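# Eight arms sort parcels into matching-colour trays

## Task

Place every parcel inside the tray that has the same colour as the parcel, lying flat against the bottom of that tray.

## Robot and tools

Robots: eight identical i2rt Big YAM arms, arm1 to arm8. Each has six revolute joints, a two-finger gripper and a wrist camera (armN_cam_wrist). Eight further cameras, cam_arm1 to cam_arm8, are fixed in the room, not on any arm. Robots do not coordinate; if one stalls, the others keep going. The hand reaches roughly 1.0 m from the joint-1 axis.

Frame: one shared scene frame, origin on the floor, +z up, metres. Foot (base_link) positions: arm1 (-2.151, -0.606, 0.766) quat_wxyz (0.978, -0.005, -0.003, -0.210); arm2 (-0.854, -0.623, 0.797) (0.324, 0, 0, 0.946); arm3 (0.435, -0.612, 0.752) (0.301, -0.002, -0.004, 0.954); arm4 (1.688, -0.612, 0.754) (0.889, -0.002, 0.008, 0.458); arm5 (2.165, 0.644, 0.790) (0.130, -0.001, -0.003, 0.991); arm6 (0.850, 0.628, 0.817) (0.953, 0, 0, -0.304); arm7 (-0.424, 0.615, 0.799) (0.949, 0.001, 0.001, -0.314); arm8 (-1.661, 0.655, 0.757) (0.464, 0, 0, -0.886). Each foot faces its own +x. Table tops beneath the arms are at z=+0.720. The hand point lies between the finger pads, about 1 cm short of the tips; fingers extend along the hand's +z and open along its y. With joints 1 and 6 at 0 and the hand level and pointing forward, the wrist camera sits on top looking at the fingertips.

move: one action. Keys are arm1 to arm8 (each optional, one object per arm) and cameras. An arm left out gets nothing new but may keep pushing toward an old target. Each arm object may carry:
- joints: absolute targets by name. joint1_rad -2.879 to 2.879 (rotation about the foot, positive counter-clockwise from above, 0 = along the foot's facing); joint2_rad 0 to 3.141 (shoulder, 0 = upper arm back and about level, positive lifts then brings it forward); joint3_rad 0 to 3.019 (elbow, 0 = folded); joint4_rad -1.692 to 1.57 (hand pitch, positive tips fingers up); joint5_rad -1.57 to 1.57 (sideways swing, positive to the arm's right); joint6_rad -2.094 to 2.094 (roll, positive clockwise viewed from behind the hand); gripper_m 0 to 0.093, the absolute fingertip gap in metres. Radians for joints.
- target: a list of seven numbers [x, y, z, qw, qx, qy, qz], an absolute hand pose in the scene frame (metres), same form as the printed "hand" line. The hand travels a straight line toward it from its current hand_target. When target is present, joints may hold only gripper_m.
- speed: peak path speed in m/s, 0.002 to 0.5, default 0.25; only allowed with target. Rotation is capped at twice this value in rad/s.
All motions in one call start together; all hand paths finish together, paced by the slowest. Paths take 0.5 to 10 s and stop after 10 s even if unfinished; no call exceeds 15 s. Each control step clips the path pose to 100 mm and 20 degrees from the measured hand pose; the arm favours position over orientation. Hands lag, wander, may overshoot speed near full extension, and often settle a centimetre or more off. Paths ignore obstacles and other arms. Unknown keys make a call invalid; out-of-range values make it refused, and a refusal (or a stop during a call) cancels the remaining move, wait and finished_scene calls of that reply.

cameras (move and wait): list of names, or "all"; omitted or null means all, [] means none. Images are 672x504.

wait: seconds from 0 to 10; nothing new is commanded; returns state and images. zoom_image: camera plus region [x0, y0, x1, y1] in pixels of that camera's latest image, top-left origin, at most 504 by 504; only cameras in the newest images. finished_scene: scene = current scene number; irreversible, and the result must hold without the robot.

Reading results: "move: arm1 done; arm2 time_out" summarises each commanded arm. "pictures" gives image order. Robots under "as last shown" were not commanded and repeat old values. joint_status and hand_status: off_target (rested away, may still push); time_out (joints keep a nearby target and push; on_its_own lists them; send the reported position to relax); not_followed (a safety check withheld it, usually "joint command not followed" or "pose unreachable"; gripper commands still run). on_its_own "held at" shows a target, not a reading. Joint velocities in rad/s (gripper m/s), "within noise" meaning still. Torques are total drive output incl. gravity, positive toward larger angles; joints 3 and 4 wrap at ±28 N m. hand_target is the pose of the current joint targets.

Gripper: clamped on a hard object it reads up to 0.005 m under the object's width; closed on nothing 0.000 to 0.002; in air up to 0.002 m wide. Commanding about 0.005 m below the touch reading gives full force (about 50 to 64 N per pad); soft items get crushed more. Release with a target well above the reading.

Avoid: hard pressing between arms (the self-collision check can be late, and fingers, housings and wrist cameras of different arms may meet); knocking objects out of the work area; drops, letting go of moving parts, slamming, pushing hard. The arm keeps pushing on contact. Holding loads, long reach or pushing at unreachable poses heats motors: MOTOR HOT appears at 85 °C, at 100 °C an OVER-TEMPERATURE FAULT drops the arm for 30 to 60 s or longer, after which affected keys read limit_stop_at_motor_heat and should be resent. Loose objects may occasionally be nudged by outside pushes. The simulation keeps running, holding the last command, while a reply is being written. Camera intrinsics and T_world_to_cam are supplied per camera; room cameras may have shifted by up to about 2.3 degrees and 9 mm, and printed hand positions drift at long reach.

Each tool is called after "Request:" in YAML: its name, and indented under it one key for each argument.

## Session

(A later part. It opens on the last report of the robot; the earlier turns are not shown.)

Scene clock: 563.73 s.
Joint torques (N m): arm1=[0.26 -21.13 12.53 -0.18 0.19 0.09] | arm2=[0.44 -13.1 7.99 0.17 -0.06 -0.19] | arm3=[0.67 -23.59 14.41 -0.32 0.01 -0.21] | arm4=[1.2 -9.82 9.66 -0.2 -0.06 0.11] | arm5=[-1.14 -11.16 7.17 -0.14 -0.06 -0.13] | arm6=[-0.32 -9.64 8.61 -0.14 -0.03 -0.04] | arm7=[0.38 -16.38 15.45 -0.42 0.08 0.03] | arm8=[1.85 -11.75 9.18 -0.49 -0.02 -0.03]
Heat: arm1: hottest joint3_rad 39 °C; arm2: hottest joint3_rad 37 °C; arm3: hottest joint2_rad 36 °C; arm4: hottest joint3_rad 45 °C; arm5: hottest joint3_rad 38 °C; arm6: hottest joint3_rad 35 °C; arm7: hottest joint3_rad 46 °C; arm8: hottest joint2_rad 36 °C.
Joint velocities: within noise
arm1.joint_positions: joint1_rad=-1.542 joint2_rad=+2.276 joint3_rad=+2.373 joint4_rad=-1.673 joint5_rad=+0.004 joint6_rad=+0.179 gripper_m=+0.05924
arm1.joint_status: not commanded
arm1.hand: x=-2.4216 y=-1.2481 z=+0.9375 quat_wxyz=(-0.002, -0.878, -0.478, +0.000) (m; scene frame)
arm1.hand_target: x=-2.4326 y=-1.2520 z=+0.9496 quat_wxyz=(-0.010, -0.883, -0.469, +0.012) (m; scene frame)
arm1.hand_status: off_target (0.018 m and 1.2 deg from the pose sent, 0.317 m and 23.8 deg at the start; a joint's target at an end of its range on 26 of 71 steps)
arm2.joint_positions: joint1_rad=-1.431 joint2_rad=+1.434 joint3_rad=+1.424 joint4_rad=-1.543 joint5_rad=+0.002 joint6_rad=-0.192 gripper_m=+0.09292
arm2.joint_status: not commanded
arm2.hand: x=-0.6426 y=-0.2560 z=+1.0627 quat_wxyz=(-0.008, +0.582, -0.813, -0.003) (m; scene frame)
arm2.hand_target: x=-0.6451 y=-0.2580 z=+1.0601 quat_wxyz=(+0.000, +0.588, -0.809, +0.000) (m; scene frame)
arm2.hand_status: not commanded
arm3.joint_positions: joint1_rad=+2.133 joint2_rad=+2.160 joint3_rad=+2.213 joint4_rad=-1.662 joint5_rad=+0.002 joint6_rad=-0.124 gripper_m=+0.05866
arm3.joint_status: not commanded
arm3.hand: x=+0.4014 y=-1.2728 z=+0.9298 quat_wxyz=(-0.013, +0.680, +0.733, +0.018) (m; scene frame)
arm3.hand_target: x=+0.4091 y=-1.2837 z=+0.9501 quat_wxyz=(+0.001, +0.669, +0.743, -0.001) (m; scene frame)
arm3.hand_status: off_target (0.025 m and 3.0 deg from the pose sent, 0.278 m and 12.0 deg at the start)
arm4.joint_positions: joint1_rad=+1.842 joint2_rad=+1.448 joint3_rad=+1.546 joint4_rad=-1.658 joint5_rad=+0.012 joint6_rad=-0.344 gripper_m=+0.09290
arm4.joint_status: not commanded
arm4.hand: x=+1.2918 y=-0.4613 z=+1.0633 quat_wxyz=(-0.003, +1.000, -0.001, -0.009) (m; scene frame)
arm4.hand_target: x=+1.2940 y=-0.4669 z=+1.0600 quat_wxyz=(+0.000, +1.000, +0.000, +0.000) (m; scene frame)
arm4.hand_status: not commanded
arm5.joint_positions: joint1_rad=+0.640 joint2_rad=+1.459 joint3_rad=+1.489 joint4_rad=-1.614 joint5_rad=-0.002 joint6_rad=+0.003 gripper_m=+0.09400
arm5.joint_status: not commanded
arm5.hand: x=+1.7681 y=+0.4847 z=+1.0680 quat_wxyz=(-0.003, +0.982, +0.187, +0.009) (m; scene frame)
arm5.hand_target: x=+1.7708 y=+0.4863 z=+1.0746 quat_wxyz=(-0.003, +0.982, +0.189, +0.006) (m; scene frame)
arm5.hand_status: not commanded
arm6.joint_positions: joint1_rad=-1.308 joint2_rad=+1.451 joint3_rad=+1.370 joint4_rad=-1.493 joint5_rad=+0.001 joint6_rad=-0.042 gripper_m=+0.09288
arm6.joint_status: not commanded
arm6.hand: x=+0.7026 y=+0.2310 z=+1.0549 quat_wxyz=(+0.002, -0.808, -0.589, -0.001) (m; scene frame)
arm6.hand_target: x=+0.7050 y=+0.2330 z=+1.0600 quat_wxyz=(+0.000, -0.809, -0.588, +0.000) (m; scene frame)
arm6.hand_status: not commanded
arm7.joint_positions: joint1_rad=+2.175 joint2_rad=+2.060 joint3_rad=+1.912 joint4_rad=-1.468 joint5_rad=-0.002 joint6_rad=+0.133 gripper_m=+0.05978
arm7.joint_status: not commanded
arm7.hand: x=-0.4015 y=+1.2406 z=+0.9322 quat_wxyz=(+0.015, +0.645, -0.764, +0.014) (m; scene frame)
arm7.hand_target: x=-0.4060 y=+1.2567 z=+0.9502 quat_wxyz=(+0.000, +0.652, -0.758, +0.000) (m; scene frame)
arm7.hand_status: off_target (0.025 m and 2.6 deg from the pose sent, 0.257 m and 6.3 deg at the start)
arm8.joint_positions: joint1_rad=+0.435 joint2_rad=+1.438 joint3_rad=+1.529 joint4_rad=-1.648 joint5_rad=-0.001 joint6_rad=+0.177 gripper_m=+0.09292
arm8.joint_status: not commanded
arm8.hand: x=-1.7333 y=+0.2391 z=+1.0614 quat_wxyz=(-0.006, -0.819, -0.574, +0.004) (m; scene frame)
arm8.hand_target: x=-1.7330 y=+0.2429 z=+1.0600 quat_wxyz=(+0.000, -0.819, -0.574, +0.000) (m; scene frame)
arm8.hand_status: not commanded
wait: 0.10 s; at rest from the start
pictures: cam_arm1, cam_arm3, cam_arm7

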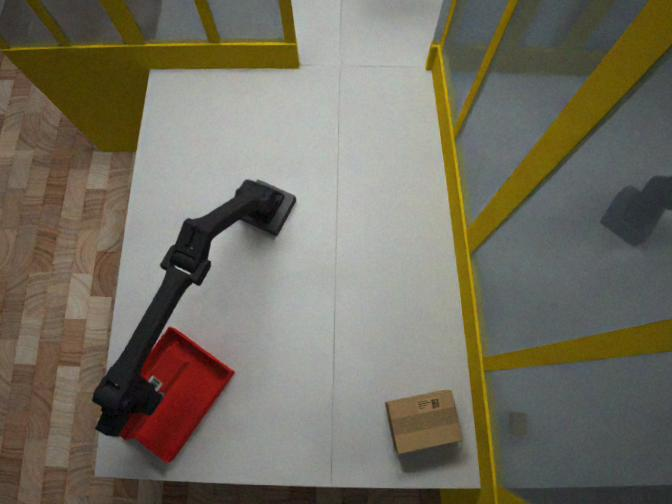

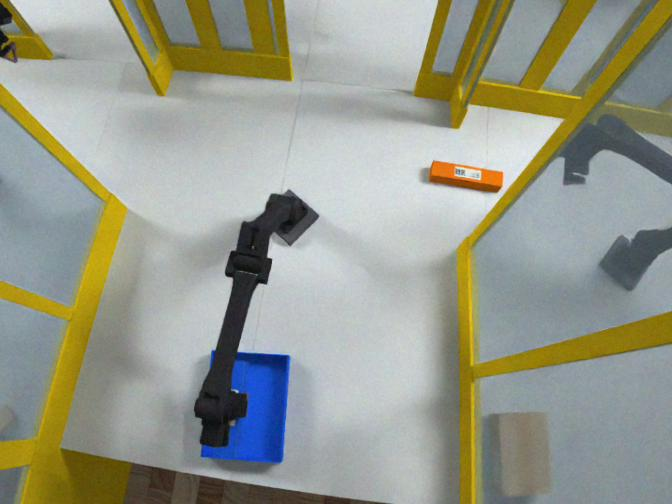

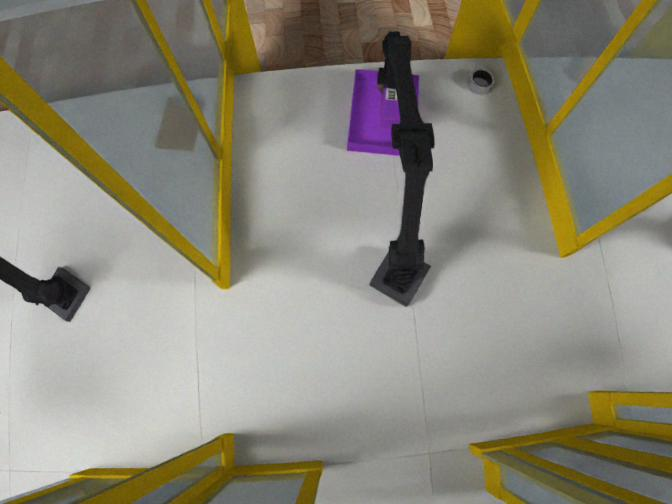

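Request:
move:
  arm1: {"target":[-2.423,-1.252,0.83,0,0.883,0.469,0],"speed":0.15}
  arm3: {"target":[0.405,-1.293,0.83,0,0.669,0.743,0],"speed":0.15}
  arm7: {"target":[-0.40,1.28,0.83,0,0.652,-0.758,0],"speed":0.15}
  cameras: ["cam_arm1","cam_arm3","cam_arm7"]

Request:
zoom_image:
  camera: "cam_arm1"
  region: [80, 310, 260, 480]

Request:
zoom_image:
  camera: "cam_arm3"
  region: [160, 320, 340, 490]

Request:
zoom_image:
  camera: "cam_arm7"
  region: [300, 20, 480, 190]

Scene clock: 603.37 s.
Joint torques (N m): arm1=[1.67 -19.96 8.09 0.75 0.19 0.08] | arm2=[0.38 -13.1 7.99 0.16 -0.06 -0.19] | arm3=[0.09 -25 9.66 0.57 0.01 -0.22] | arm4=[1.2 -9.82 9.65 -0.2 -0.06 0.11] | arm5=[-0.97 -10.81 7.02 -0.14 -0.09 -0.07] | arm6=[-0.38 -9.64 8.59 -0.14 -0.03 -0.04] | arm7=[-0.44 -17.96 9.18 0.51 0.08 0.03] | arm8=[1.73 -11.52 9.16 -0.49 -0.03 -0.04]
Heat: arm1: hottest joint3_rad 42 °C; arm2: hottest joint3_rad 36 °C; arm3: hottest joint2_rad 39 °C; arm4: hottest joint3_rad 44 °C; arm5: hottest joint3_rad 38 °C; arm6: hottest joint3_rad 35 °C; arm7: hottest joint3_rad 55 °C; arm8: hottest joint2_rad 35 °C.
move: arm1 off_target; arm3 done; arm7 done
Joint velocities: within noise
arm1.joint_positions: joint1_rad=-1.542 joint2_rad=+2.287 joint3_rad=+2.148 joint4_rad=-1.429 joint5_rad=+0.004 joint6_rad=+0.191 gripper_m=+0.05924
arm1.joint_status: not commanded
arm1.hand: x=-2.4223 y=-1.2516 z=+0.8443 quat_wxyz=(-0.005, -0.881, -0.473, +0.003) (m; scene frame)
arm1.hand_target: x=-2.4229 y=-1.2517 z=+0.8300 quat_wxyz=(+0.000, -0.883, -0.469, +0.000) (m; scene frame)
arm1.hand_status: off_target (0.014 m and 0.8 deg from the pose sent, 0.108 m and 1.2 deg at the start)
arm2, arm4, arm5, arm6, arm8: as last shown
arm3.joint_positions: joint1_rad=+2.133 joint2_rad=+2.215 joint3_rad=+2.038 joint4_rad=-1.409 joint5_rad=+0.002 joint6_rad=-0.130 gripper_m=+0.05866
arm3.joint_status: not commanded
arm3.hand: x=+0.4012 y=-1.2872 z=+0.8270 quat_wxyz=(-0.005, +0.678, +0.735, +0.009) (m; scene frame)
arm3.hand_target: x=+0.4050 y=-1.2929 z=+0.8301 quat_wxyz=(+0.000, +0.669, +0.743, +0.000) (m; scene frame)
arm3.hand_status: done (0.008 m and 1.8 deg from the pose sent, 0.102 m and 3.0 deg at the start)
arm7.joint_positions: joint1_rad=+2.175 joint2_rad=+2.204 joint3_rad=+1.902 joint4_rad=-1.271 joint5_rad=-0.002 joint6_rad=+0.124 gripper_m=+0.05978
arm7.joint_status: not commanded
arm7.hand: x=-0.4002 y=+1.2790 z=+0.8367 quat_wxyz=(+0.001, +0.649, -0.761, -0.001) (m; scene frame)
arm7.hand_target: x=-0.3999 y=+1.2799 z=+0.8301 quat_wxyz=(+0.000, +0.652, -0.758, +0.000) (m; scene frame)
arm7.hand_status: done (0.007 m and 0.6 deg from the pose sent, 0.109 m and 2.6 deg at the start)
pictures: cam_arm1, cam_arm3, cam_arm7

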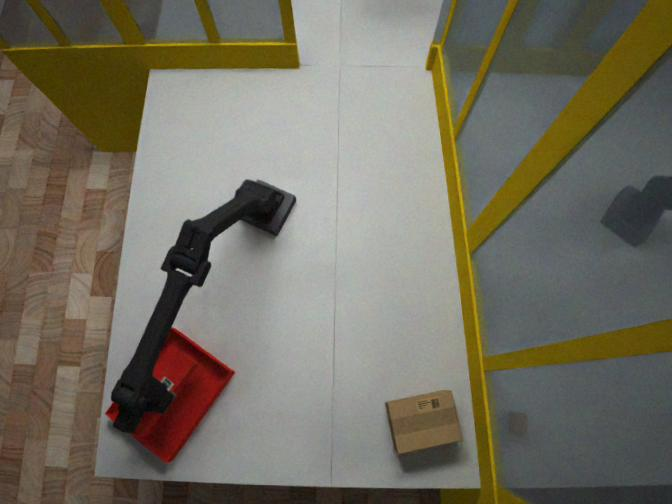

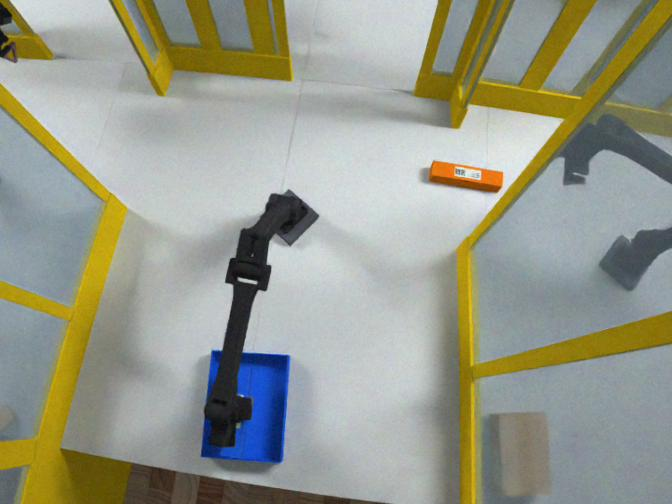

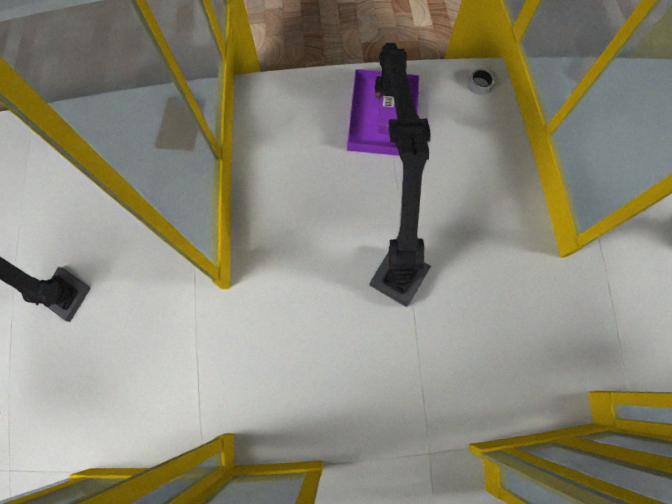

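Scaled by 2.800.

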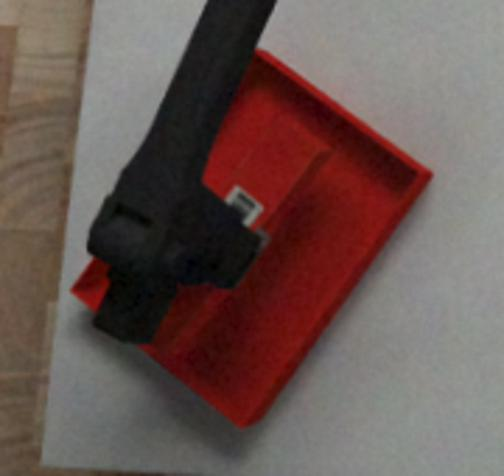

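Scaled by 2.800.

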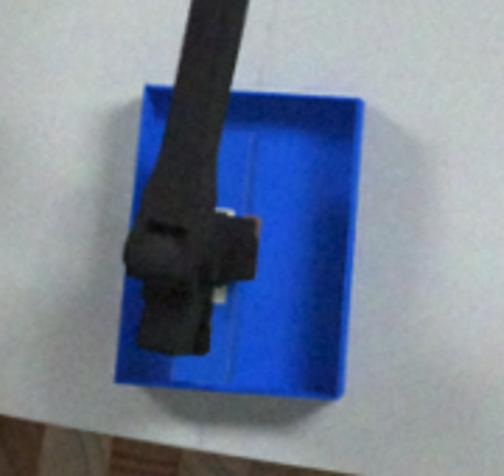

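Scaled by 2.800.

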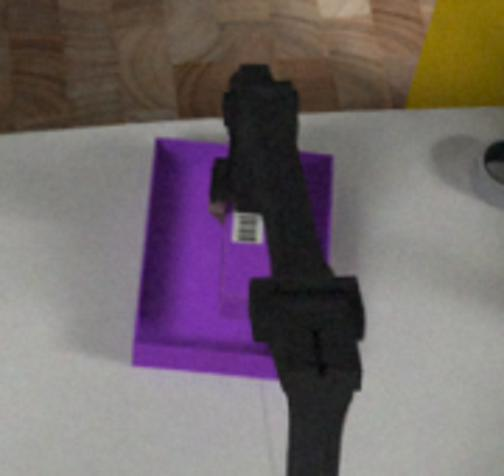

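Request:
move:
  arm1: {"target":[-2.423,-1.252,0.79,0,0.883,0.469,0],"speed":0.15}
  arm3: {"target":[0.408,-1.275,0.79,0,0.669,0.743,0],"speed":0.15}
  arm7: {"target":[-0.40,1.312,0.80,0,0.652,-0.758,0],"speed":0.15}
  cameras: ["cam_arm1","cam_arm3","cam_arm7"]

Request:
zoom_image:
  camera: "cam_arm1"
  region: [80, 310, 260, 480]

Request:
zoom_image:
  camera: "cam_arm3"
  region: [160, 320, 340, 490]

Request:
zoom_image:
  camera: "cam_arm7"
  region: [300, 20, 480, 190]

Scene clock: 640.70 s.
Joint torques (N m): arm1=[1.67 -20.89 8.01 0.72 0.2 0.09] | arm2=[0.44 -13.1 8.01 0.16 -0.06 -0.19] | arm3=[0.44 -25.99 8.75 0.55 0.01 -0.19] | arm4=[1.2 -9.82 9.66 -0.18 -0.06 0.11] | arm5=[-1.26 -11.05 7.02 -0.06 -0.08 -0.09] | arm6=[-0.32 -9.7 8.58 -0.14 -0.03 -0.04] | arm7=[-0.09 -18.61 14.67 -0.08 0.09 0.06] | arm8=[2.02 -11.69 9.16 -0.57 -0.03 -0.03]
Heat: arm1: hottest joint3_rad 40 °C; arm2: hottest joint3_rad 36 °C; arm3: hottest joint2_rad 40 °C; arm4: hottest joint3_rad 44 °C; arm5: hottest joint3_rad 38 °C; arm6: hottest joint3_rad 35 °C; arm7: hottest joint3_rad 49 °C; arm8: hottest joint2_rad 35 °C.
move: arm1 off_target; arm3 off_target; arm7 off_target
Joint velocities: within noise
arm1.joint_positions: joint1_rad=-1.542 joint2_rad=+2.315 joint3_rad=+2.090 joint4_rad=-1.344 joint5_rad=+0.004 joint6_rad=+0.191 gripper_m=+0.05924
arm1.joint_status: not commanded
arm1.hand: x=-2.4223 y=-1.2522 z=+0.8035 quat_wxyz=(-0.004, -0.881, -0.473, +0.003) (m; scene frame)
arm1.hand_target: x=-2.4229 y=-1.2518 z=+0.7901 quat_wxyz=(+0.000, -0.883, -0.469, +0.000) (m; scene frame)
arm1.hand_status: off_target (0.014 m and 0.7 deg from the pose sent, 0.054 m and 0.8 deg at the start)
arm2, arm4, arm5, arm6, arm8: as last shown
arm3.joint_positions: joint1_rad=+2.133 joint2_rad=+2.215 joint3_rad=+1.891 joint4_rad=-1.282 joint5_rad=+0.002 joint6_rad=-0.130 gripper_m=+0.05866
arm3.joint_status: not commanded
arm3.hand: x=+0.4024 y=-1.2681 z=+0.7728 quat_wxyz=(-0.012, +0.678, +0.735, +0.017) (m; scene frame)
arm3.hand_target: x=+0.4080 y=-1.2748 z=+0.7901 quat_wxyz=(+0.000, +0.669, +0.743, +0.000) (m; scene frame)
arm3.hand_status: off_target (0.019 m and 2.7 deg from the pose sent, 0.039 m and 1.8 deg at the start)
arm7.joint_positions: joint1_rad=+2.175 joint2_rad=+2.323 joint3_rad=+1.969 joint4_rad=-1.271 joint5_rad=-0.002 joint6_rad=+0.124 gripper_m=+0.05978
arm7.joint_status: not commanded
arm7.hand: x=-0.3999 y=+1.2895 z=+0.7834 quat_wxyz=(+0.019, +0.648, -0.761, +0.018) (m; scene frame)
arm7.hand_target: x=-0.4000 y=+1.3106 z=+0.8007 quat_wxyz=(+0.000, +0.652, -0.758, +0.000) (m; scene frame)
arm7.hand_status: off_target (0.028 m and 3.0 deg from the pose sent, 0.049 m and 0.6 deg at the start)
pictures: cam_arm1, cam_arm3, cam_arm7

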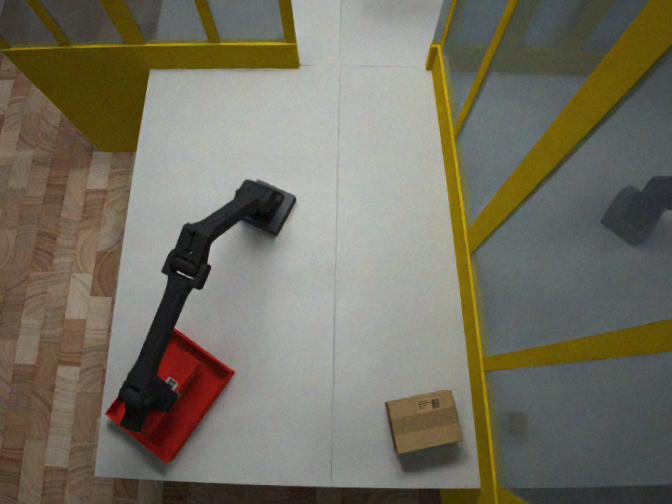

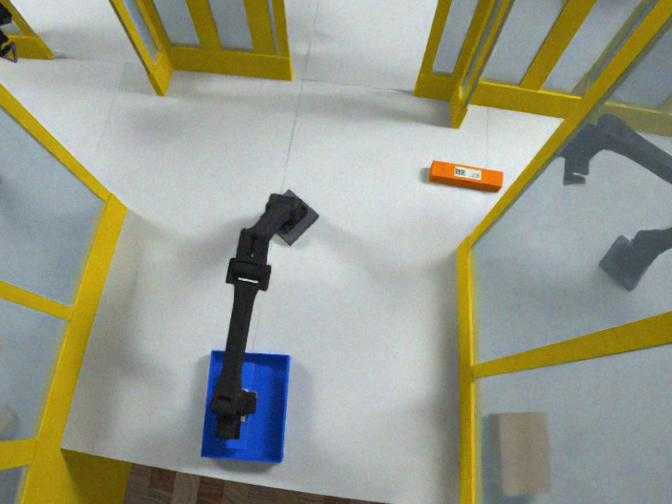

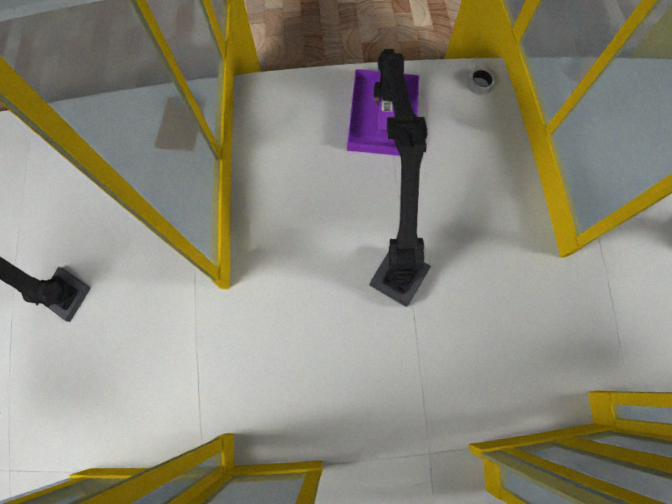

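Scaled by 2.800.

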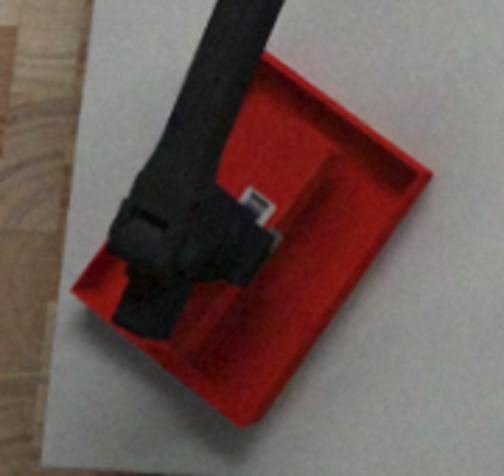

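Scaled by 2.800.

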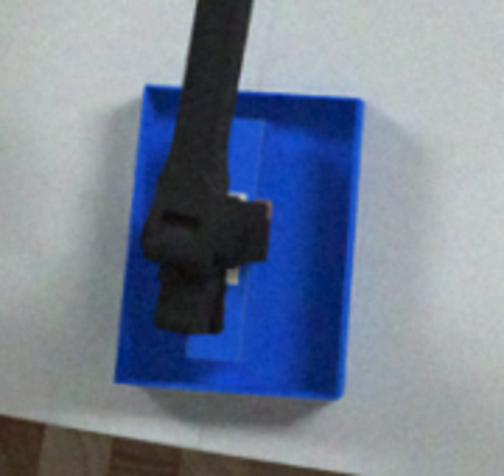

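Scaled by 2.800.

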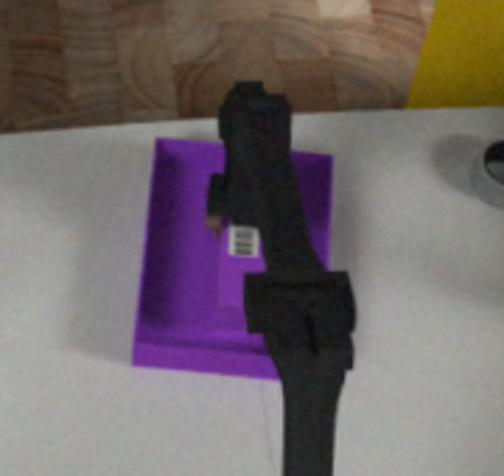

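Request:
move:
  arm1: {"target":[-2.423,-1.252,0.744,0,0.883,0.469,0],"speed":0.1}
  arm3: {"target":[0.408,-1.278,0.75,0,0.669,0.743,0],"speed":0.1}
  arm7: {"target":[-0.40,1.328,0.80,0,0.652,-0.758,0],"speed":0.1}
  cameras: ["cam_arm7","cam_arm1","cam_arm3"]

Request:
zoom_image:
  camera: "cam_arm7"
  region: [300, 20, 480, 190]

Request:
zoom_image:
  camera: "cam_arm3"
  region: [160, 320, 340, 490]

Request:
zoom_image:
  camera: "cam_arm1"
  region: [80, 310, 260, 480]

Scene clock: 653.53 s.
Joint torques (N m): arm1=[1.49 -21.25 7.94 0.79 0.19 0.09] | arm2=[0.38 -13.1 7.99 0.16 -0.06 -0.19] | arm3=[0.32 -23.41 8.8 0.59 0.01 -0.19] | arm4=[1.2 -9.82 9.65 -0.18 -0.06 0.11] | arm5=[-1.55 -10.64 7.04 -0.16 -0.08 -0.1] | arm6=[-0.32 -9.64 8.59 -0.14 -0.02 -0.05] | arm7=[-0.15 -18.37 15.17 -0.38 0.08 0.07] | arm8=[1.96 -11.46 9.2 -0.55 -0.01 -0.04]
Heat: arm1: hottest joint3_rad 39 °C; arm2: hottest joint3_rad 36 °C; arm3: hottest joint2_rad 41 °C; arm4: hottest joint3_rad 44 °C; arm5: hottest joint3_rad 38 °C; arm6: hottest joint3_rad 35 °C; arm7: hottest joint3_rad 51 °C; arm8: hottest joint2_rad 34 °C.
move: arm1 off_target; arm3 done; arm7 off_target
Joint velocities: within noise
arm1.joint_positions: joint1_rad=-1.542 joint2_rad=+2.359 joint3_rad=+2.042 joint4_rad=-1.255 joint5_rad=+0.004 joint6_rad=+0.191 gripper_m=+0.05924
arm1.joint_status: not commanded
arm1.hand: x=-2.4221 y=-1.2525 z=+0.7560 quat_wxyz=(-0.003, -0.881, -0.473, +0.002) (m; scene frame)
arm1.hand_target: x=-2.4229 y=-1.2518 z=+0.7441 quat_wxyz=(+0.000, -0.883, -0.469, +0.000) (m; scene frame)
arm1.hand_status: off_target (0.012 m and 0.6 deg from the pose sent, 0.060 m and 0.7 deg at the start)
arm2, arm4, arm5, arm6, arm8: as last shown
arm3.joint_positions: joint1_rad=+2.133 joint2_rad=+2.228 joint3_rad=+1.863 joint4_rad=-1.208 joint5_rad=+0.002 joint6_rad=-0.130 gripper_m=+0.05866
arm3.joint_status: not commanded
arm3.hand: x=+0.4022 y=-1.2742 z=+0.7545 quat_wxyz=(-0.001, +0.678, +0.735, +0.004) (m; scene frame)
arm3.hand_target: x=+0.4080 y=-1.2779 z=+0.7501 quat_wxyz=(+0.000, +0.669, +0.743, +0.000) (m; scene frame)
arm3.hand_status: done (0.008 m and 1.4 deg from the pose sent, 0.025 m and 2.7 deg at the start)
arm7.joint_positions: joint1_rad=+2.175 joint2_rad=+2.366 joint3_rad=+2.060 joint4_rad=-1.304 joint5_rad=-0.002 joint6_rad=+0.124 gripper_m=+0.05978
arm7.joint_status: not commanded
arm7.hand: x=-0.3992 y=+1.3086 z=+0.7872 quat_wxyz=(+0.014, +0.648, -0.761, +0.013) (m; scene frame)
arm7.hand_target: x=-0.4000 y=+1.3268 z=+0.8005 quat_wxyz=(-0.001, +0.652, -0.758, -0.001) (m; scene frame)
arm7.hand_status: off_target (0.023 m and 2.2 deg from the pose sent, 0.042 m and 3.0 deg at the start)
pictures: cam_arm1, cam_arm3, cam_arm7

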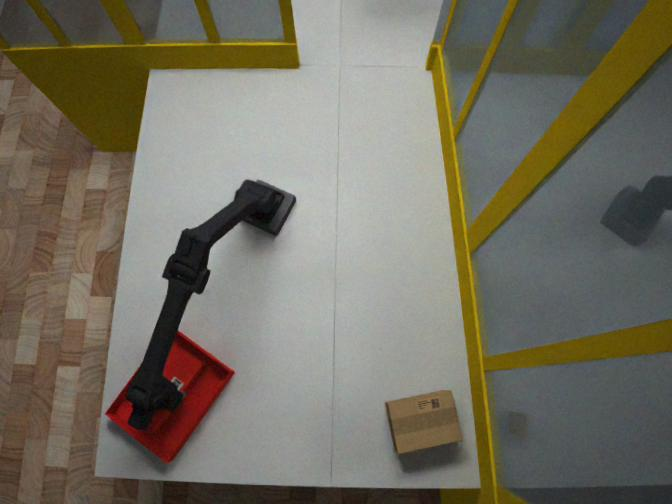

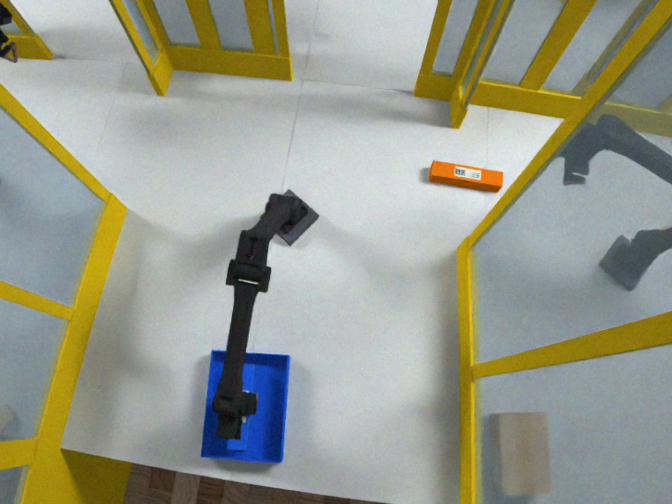

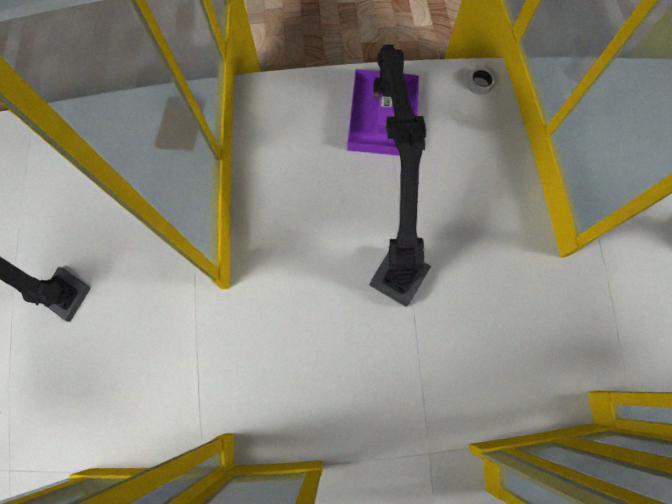

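Scaled by 2.800.

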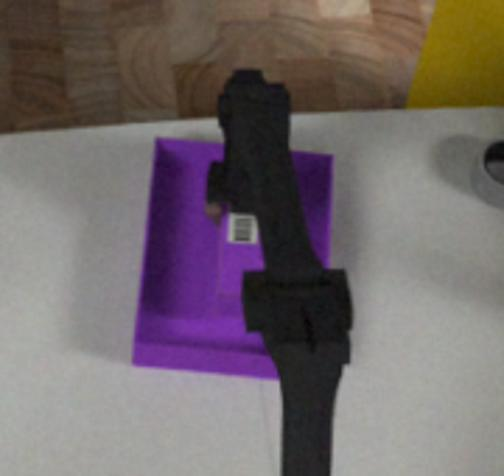

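Scaled by 2.800.

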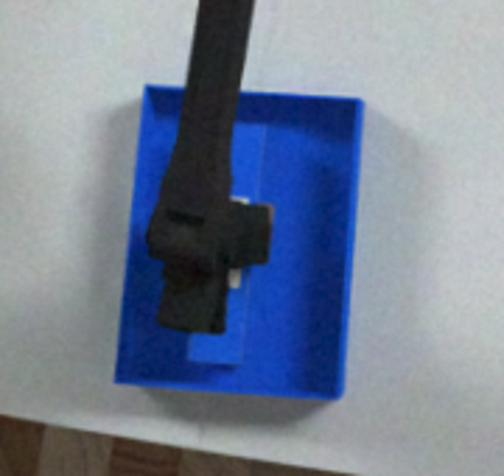

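Scaled by 2.800.

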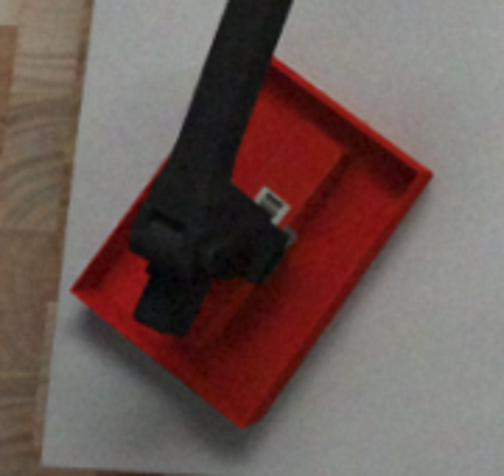

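Request:
move:
  arm3: {"target":[0.408,-1.278,0.738,0,0.669,0.743,0],"speed":0.1}
  arm1: {"target":[-2.423,-1.252,0.738,0,0.883,0.469,0],"speed":0.1}
  arm7: {"target":[-0.40,1.314,0.742,0,0.652,-0.758,0],"speed":0.1}
  cameras: ["cam_arm7"]

Request:
zoom_image:
  camera: "cam_arm7"
  region: [300, 20, 480, 190]

Scene clock: 663.70 s.
Joint torques (N m): arm1=[1.61 -20.37 7.53 0.8 0.18 0.09] | arm2=[0.44 -13.1 7.99 0.16 -0.06 -0.19] | arm3=[0.32 -23.3 8.66 0.62 0.01 -0.19] | arm4=[1.2 -9.76 9.65 -0.2 -0.06 0.11] | arm5=[-0.79 -10.58 6.97 -0.01 -0.05 -0.05] | arm6=[-0.38 -9.58 8.59 -0.16 -0.03 -0.04] | arm7=[-0.21 -18.84 8.66 0.51 0.05 0.05] | arm8=[1.79 -11.81 9.1 -0.55 0 -0.04]
Heat: arm1: hottest joint3_rad 39 °C; arm2: hottest joint3_rad 36 °C; arm3: hottest joint2_rad 39 °C; arm4: hottest joint3_rad 44 °C; arm5: hottest joint3_rad 38 °C; arm6: hottest joint3_rad 35 °C; arm7: hottest joint3_rad 50 °C; arm8: hottest joint2_rad 34 °C.
move: arm1 off_target; arm3 done; arm7 off_target
Joint velocities: within noise
arm1.joint_positions: joint1_rad=-1.542 joint2_rad=+2.359 joint3_rad=+2.042 joint4_rad=-1.244 joint5_rad=+0.004 joint6_rad=+0.191 gripper_m=+0.05924
arm1.joint_status: not commanded
arm1.hand: x=-2.4231 y=-1.2550 z=+0.7561 quat_wxyz=(-0.007, -0.881, -0.473, +0.006) (m; scene frame)
arm1.hand_target: x=-2.4229 y=-1.2516 z=+0.7383 quat_wxyz=(+0.000, -0.883, -0.469, +0.000) (m; scene frame)
arm1.hand_status: off_target (0.018 m and 1.1 deg from the pose sent, 0.018 m and 0.6 deg at the start)
arm2, arm4, arm5, arm6, arm8: as last shown
arm3.joint_positions: joint1_rad=+2.133 joint2_rad=+2.240 joint3_rad=+1.854 joint4_rad=-1.186 joint5_rad=+0.002 joint6_rad=-0.130 gripper_m=+0.05866
arm3.joint_status: not commanded
arm3.hand: x=+0.4023 y=-1.2743 z=+0.7430 quat_wxyz=(-0.001, +0.678, +0.735, +0.004) (m; scene frame)
arm3.hand_target: x=+0.4080 y=-1.2778 z=+0.7381 quat_wxyz=(+0.000, +0.669, +0.743, +0.000) (m; scene frame)
arm3.hand_status: done (0.008 m and 1.4 deg from the pose sent, 0.018 m and 1.4 deg at the start)
arm7.joint_positions: joint1_rad=+2.175 joint2_rad=+2.391 joint3_rad=+2.014 joint4_rad=-1.188 joint5_rad=-0.002 joint6_rad=+0.124 gripper_m=+0.05978
arm7.joint_status: not commanded
arm7.hand: x=-0.3989 y=+1.3161 z=+0.7536 quat_wxyz=(-0.002, +0.649, -0.761, -0.004) (m; scene frame)
arm7.hand_target: x=-0.3999 y=+1.3140 z=+0.7423 quat_wxyz=(+0.000, +0.652, -0.758, +0.000) (m; scene frame)
arm7.hand_status: off_target (0.012 m and 0.7 deg from the pose sent, 0.045 m and 2.2 deg at the start)
pictures: cam_arm7

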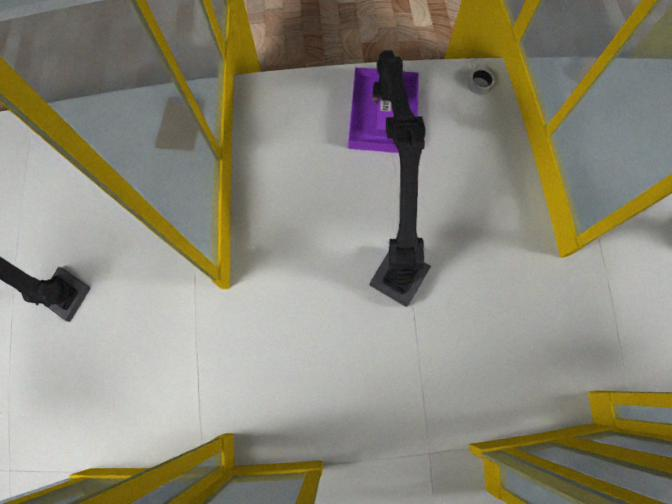

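Scaled by 2.800.

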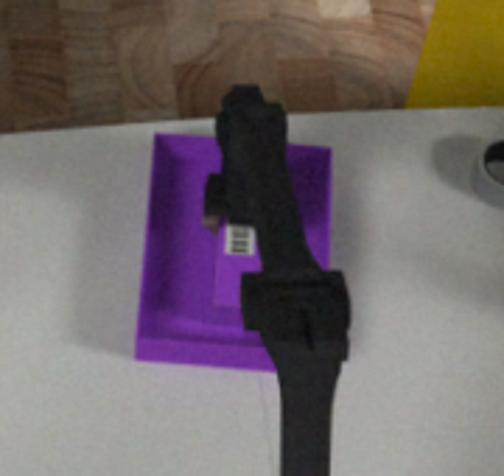

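Request:
move:
  arm7: {"target":[-0.40,1.302,0.742,0,0.652,-0.758,0],"speed":0.05}
  cameras: ["cam_arm7"]

Request:
zoom_image:
  camera: "cam_arm7"
  region: [300, 20, 480, 190]

Request:
move:
  arm1: {"joints":{"gripper_m":0.085}}
  arm3: {"joints":{"gripper_m":0.085}}
  cameras: []

Request:
move:
  arm1: {"target":[-2.423,-1.252,0.92,0,0.883,0.469,0],"speed":0.2}
  arm3: {"target":[0.408,-1.278,0.92,0,0.669,0.743,0],"speed":0.2}
  cameras: ["arm1_cam_wrist","arm3_cam_wrist","cam_arm1","cam_arm3"]

Scene clock: 677.10 s.
Joint torques (N m): arm1=[1.49 -20.84 7.56 0.75 0.19 0.07] | arm2=[0.38 -13.1 8.01 0.16 -0.06 -0.19] | arm3=[0.38 -23.36 8.68 0.62 0.01 -0.2] | arm4=[1.2 -9.82 9.65 -0.18 -0.06 0.11] | arm5=[-0.62 -10.11 7.16 -0.1 -0.07 -0.06] | arm6=[-0.38 -9.7 8.59 -0.16 -0.03 -0.05] | arm7=[-0.32 -19.25 7.2 0.62 0 0.04] | arm8=[1.9 -11.28 9.14 -0.59 -0.02 -0.04]
Heat: arm1: hottest joint3_rad 38 °C; arm2: hottest joint3_rad 36 °C; arm3: hottest joint2_rad 38 °C; arm4: hottest joint3_rad 44 °C; arm5: hottest joint3_rad 38 °C; arm6: hottest joint3_rad 35 °C; arm7: hottest joint3_rad 49 °C; arm8: hottest joint2_rad 34 °C.
move: arm7 off_target
Joint velocities: within noise
arm1, arm2, arm3, arm4, arm5, arm6, arm8: as last shown
arm7.joint_positions: joint1_rad=+2.175 joint2_rad=+2.369 joint3_rad=+1.965 joint4_rad=-1.158 joint5_rad=+0.000 joint6_rad=+0.124 gripper_m=+0.05978
arm7.joint_status: not commanded
arm7.hand: x=-0.3989 y=+1.3084 z=+0.7511 quat_wxyz=(-0.004, +0.649, -0.761, -0.005) (m; scene frame)
arm7.hand_target: x=-0.3999 y=+1.3021 z=+0.7422 quat_wxyz=(+0.000, +0.652, -0.758, +0.000) (m; scene frame)
arm7.hand_status: off_target (0.011 m and 0.9 deg from the pose sent, 0.018 m and 0.7 deg at the start)
pictures: cam_arm7

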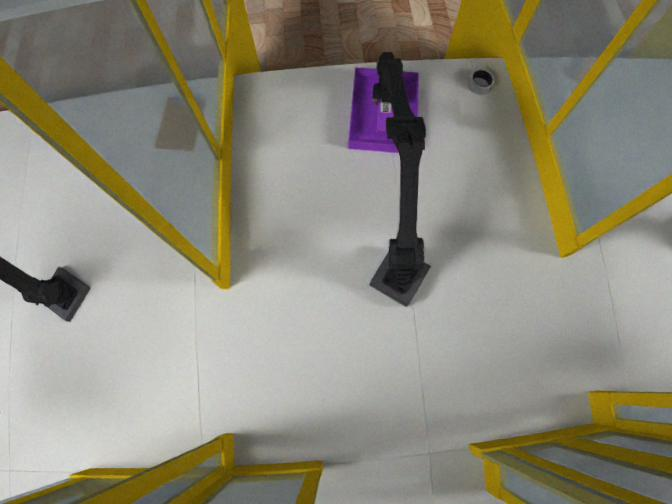

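Scaled by 2.800.

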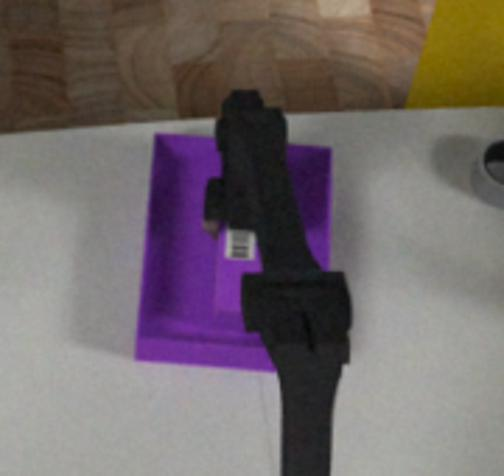

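Scene clock: 677.70 s.
Joint torques (N m): arm1=[1.61 -20.6 7.54 0.73 0.17 0.08] | arm2=[0.38 -13.1 7.99 0.16 -0.06 -0.19] | arm3=[0.26 -23.3 8.65 0.62 0.01 -0.2] | arm4=[1.2 -9.82 9.65 -0.18 -0.06 0.11] | arm5=[-0.91 -10.17 7.06 -0.16 -0.07 -0.11] | arm6=[-0.32 -9.64 8.61 -0.16 -0.03 -0.04] | arm7=[-0.15 -19.25 7.19 0.51 -0.02 0.04] | arm8=[1.73 -11.75 9.13 -0.51 -0.02 -0.03]
Heat: arm1: hottest joint3_rad 38 °C; arm2: hottest joint3_rad 36 °C; arm3: hottest joint2_rad 38 °C; arm4: hottest joint3_rad 44 °C; arm5: hottest joint3_rad 38 °C; arm6: hottest joint3_rad 35 °C; arm7: hottest joint3_rad 49 °C; arm8: hottest joint2_rad 34 °C.
move: arm1 done; arm3 done
Joint velocities: within noise
arm1.joint_positions: joint1_rad=-1.542 joint2_rad=+2.359 joint3_rad=+2.042 joint4_rad=-1.244 joint5_rad=+0.004 joint6_rad=+0.191 gripper_m=+0.08480
arm1.joint_status: all done
arm1.hand: x=-2.4231 y=-1.2549 z=+0.7561 quat_wxyz=(-0.007, -0.881, -0.473, +0.006) (m; scene frame)
arm1.hand_target: x=-2.4229 y=-1.2516 z=+0.7383 quat_wxyz=(+0.000, -0.883, -0.469, +0.000) (m; scene frame)
arm1.hand_status: not commanded
arm2, arm4, arm5, arm6, arm7, arm8: as last shown
arm3.joint_positions: joint1_rad=+2.133 joint2_rad=+2.240 joint3_rad=+1.854 joint4_rad=-1.186 joint5_rad=+0.002 joint6_rad=-0.130 gripper_m=+0.08487
arm3.joint_status: all done
arm3.hand: x=+0.4023 y=-1.2743 z=+0.7430 quat_wxyz=(-0.001, +0.678, +0.735, +0.004) (m; scene frame)
arm3.hand_target: x=+0.4080 y=-1.2778 z=+0.7381 quat_wxyz=(+0.000, +0.669, +0.743, +0.000) (m; scene frame)
arm3.hand_status: not commanded
arm7.hand: x=-0.3989 y=+1.3082 z=+0.7510 quat_wxyz=(-0.003, +0.649, -0.761, -0.004) (m; scene frame)
arm7.hand_target: x=-0.3999 y=+1.3019 z=+0.7421 quat_wxyz=(+0.000, +0.652, -0.758, +0.000) (m; scene frame)
pictures: none
No camera images: "cameras" was empty.

Scene clock: 679.50 s.
Joint torques (N m): arm1=[1.44 -19.84 12.51 -0.24 0.19 0.07] | arm2=[0.44 -13.16 7.99 0.16 -0.06 -0.19] | arm3=[0.44 -23.82 14.2 -0.47 0 -0.18] | arm4=[1.14 -9.82 9.65 -0.2 -0.06 0.11] | arm5=[-1.14 -11.05 7.06 -0.1 -0.08 -0.1] | arm6=[-0.32 -9.64 8.61 -0.16 -0.03 -0.04] | arm7=[-0.21 -19.14 7.19 0.57 0 0.04] | arm8=[1.73 -11.58 9.13 -0.59 -0.01 -0.05]
Heat: arm1: hottest joint3_rad 39 °C; arm2: hottest joint3_rad 36 °C; arm3: hottest joint2_rad 38 °C; arm4: hottest joint3_rad 44 °C; arm5: hottest joint3_rad 38 °C; arm6: hottest joint3_rad 35 °C; arm7: hottest joint3_rad 49 °C; arm8: hottest joint2_rad 34 °C.
move: arm1 done; arm3 off_target
Joint velocities: within noise
arm1.joint_positions: joint1_rad=-1.542 joint2_rad=+2.259 joint3_rad=+2.294 joint4_rad=-1.625 joint5_rad=+0.004 joint6_rad=+0.192 gripper_m=+0.08488
arm1.joint_status: not commanded
arm1.hand: x=-2.4193 y=-1.2427 z=+0.9190 quat_wxyz=(+0.002, -0.881, -0.472, -0.005) (m; scene frame)
arm1.hand_target: x=-2.4229 y=-1.2515 z=+0.9199 quat_wxyz=(-0.001, -0.883, -0.469, +0.001) (m; scene frame)
arm1.hand_status: done (0.010 m and 0.8 deg from the pose sent, 0.164 m and 1.1 deg at the start)
arm2, arm4, arm5, arm6, arm7, arm8: as last shown
arm3.joint_positions: joint1_rad=+2.133 joint2_rad=+2.136 joint3_rad=+2.082 joint4_rad=-1.560 joint5_rad=+0.002 joint6_rad=-0.130 gripper_m=+0.08497
arm3.joint_status: not commanded
arm3.hand: x=+0.4020 y=-1.2644 z=+0.8950 quat_wxyz=(-0.015, +0.678, +0.735, +0.020) (m; scene frame)
arm3.hand_target: x=+0.4081 y=-1.2766 z=+0.9199 quat_wxyz=(+0.000, +0.669, +0.743, +0.000) (m; scene frame)
arm3.hand_status: off_target (0.029 m and 3.2 deg from the pose sent, 0.177 m and 1.4 deg at the start; pose on its path clipped on 8 of 54 steps)
pictures: arm1_cam_wrist, arm3_cam_wrist, cam_arm1, cam_arm3
camera_calibration:
arm1_cam_wrist: T_world_to_cam=[[-0.823833, 0.566811, -0.00493405, -1.2831], [0.457955, 0.670696, 0.583475, 1.40991], [0.334029, 0.478427, -0.812116, 2.27558], [0, 0, 0, 1]] pos_world=[-2.46285, -1.30704, 1.01906]
arm3_cam_wrist: T_world_to_cam=[[-0.997065, -0.0765644, -0.000392899, 0.30318], [-0.0602216, 0.78105, 0.621557, 0.461355], [-0.0472823, 0.619757, -0.783368, 1.62774], [0, 0, 0, 1]] pos_world=[0.407037, -1.34593, 0.98848]

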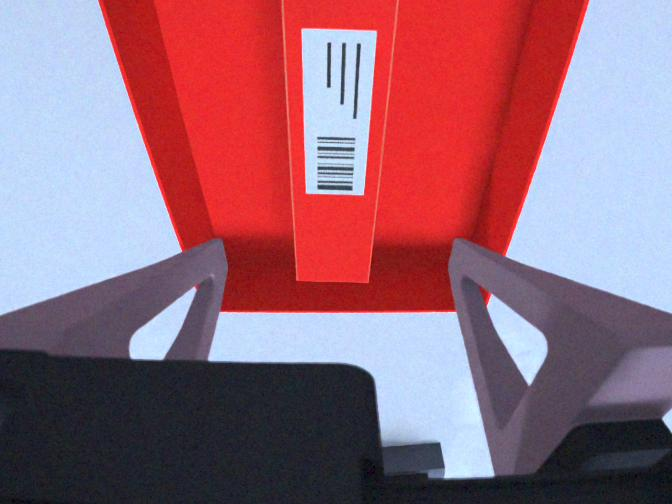

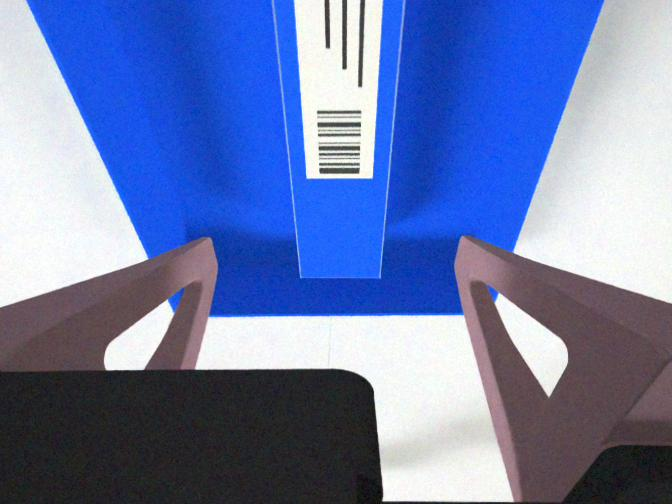

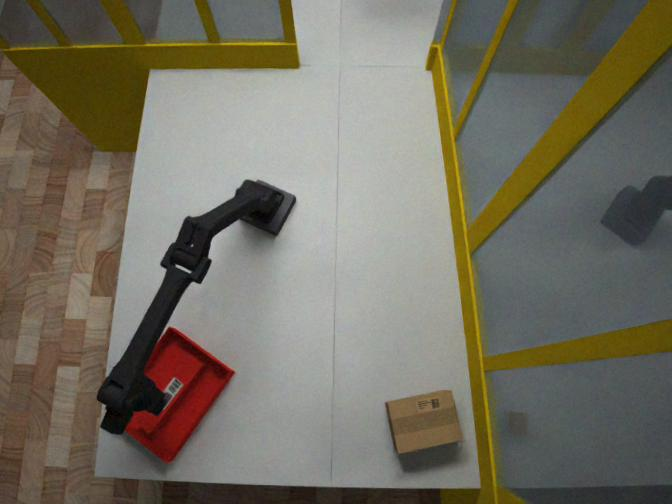

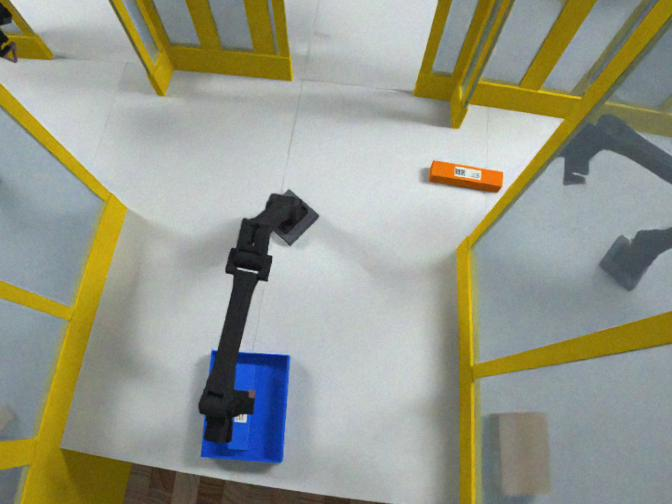

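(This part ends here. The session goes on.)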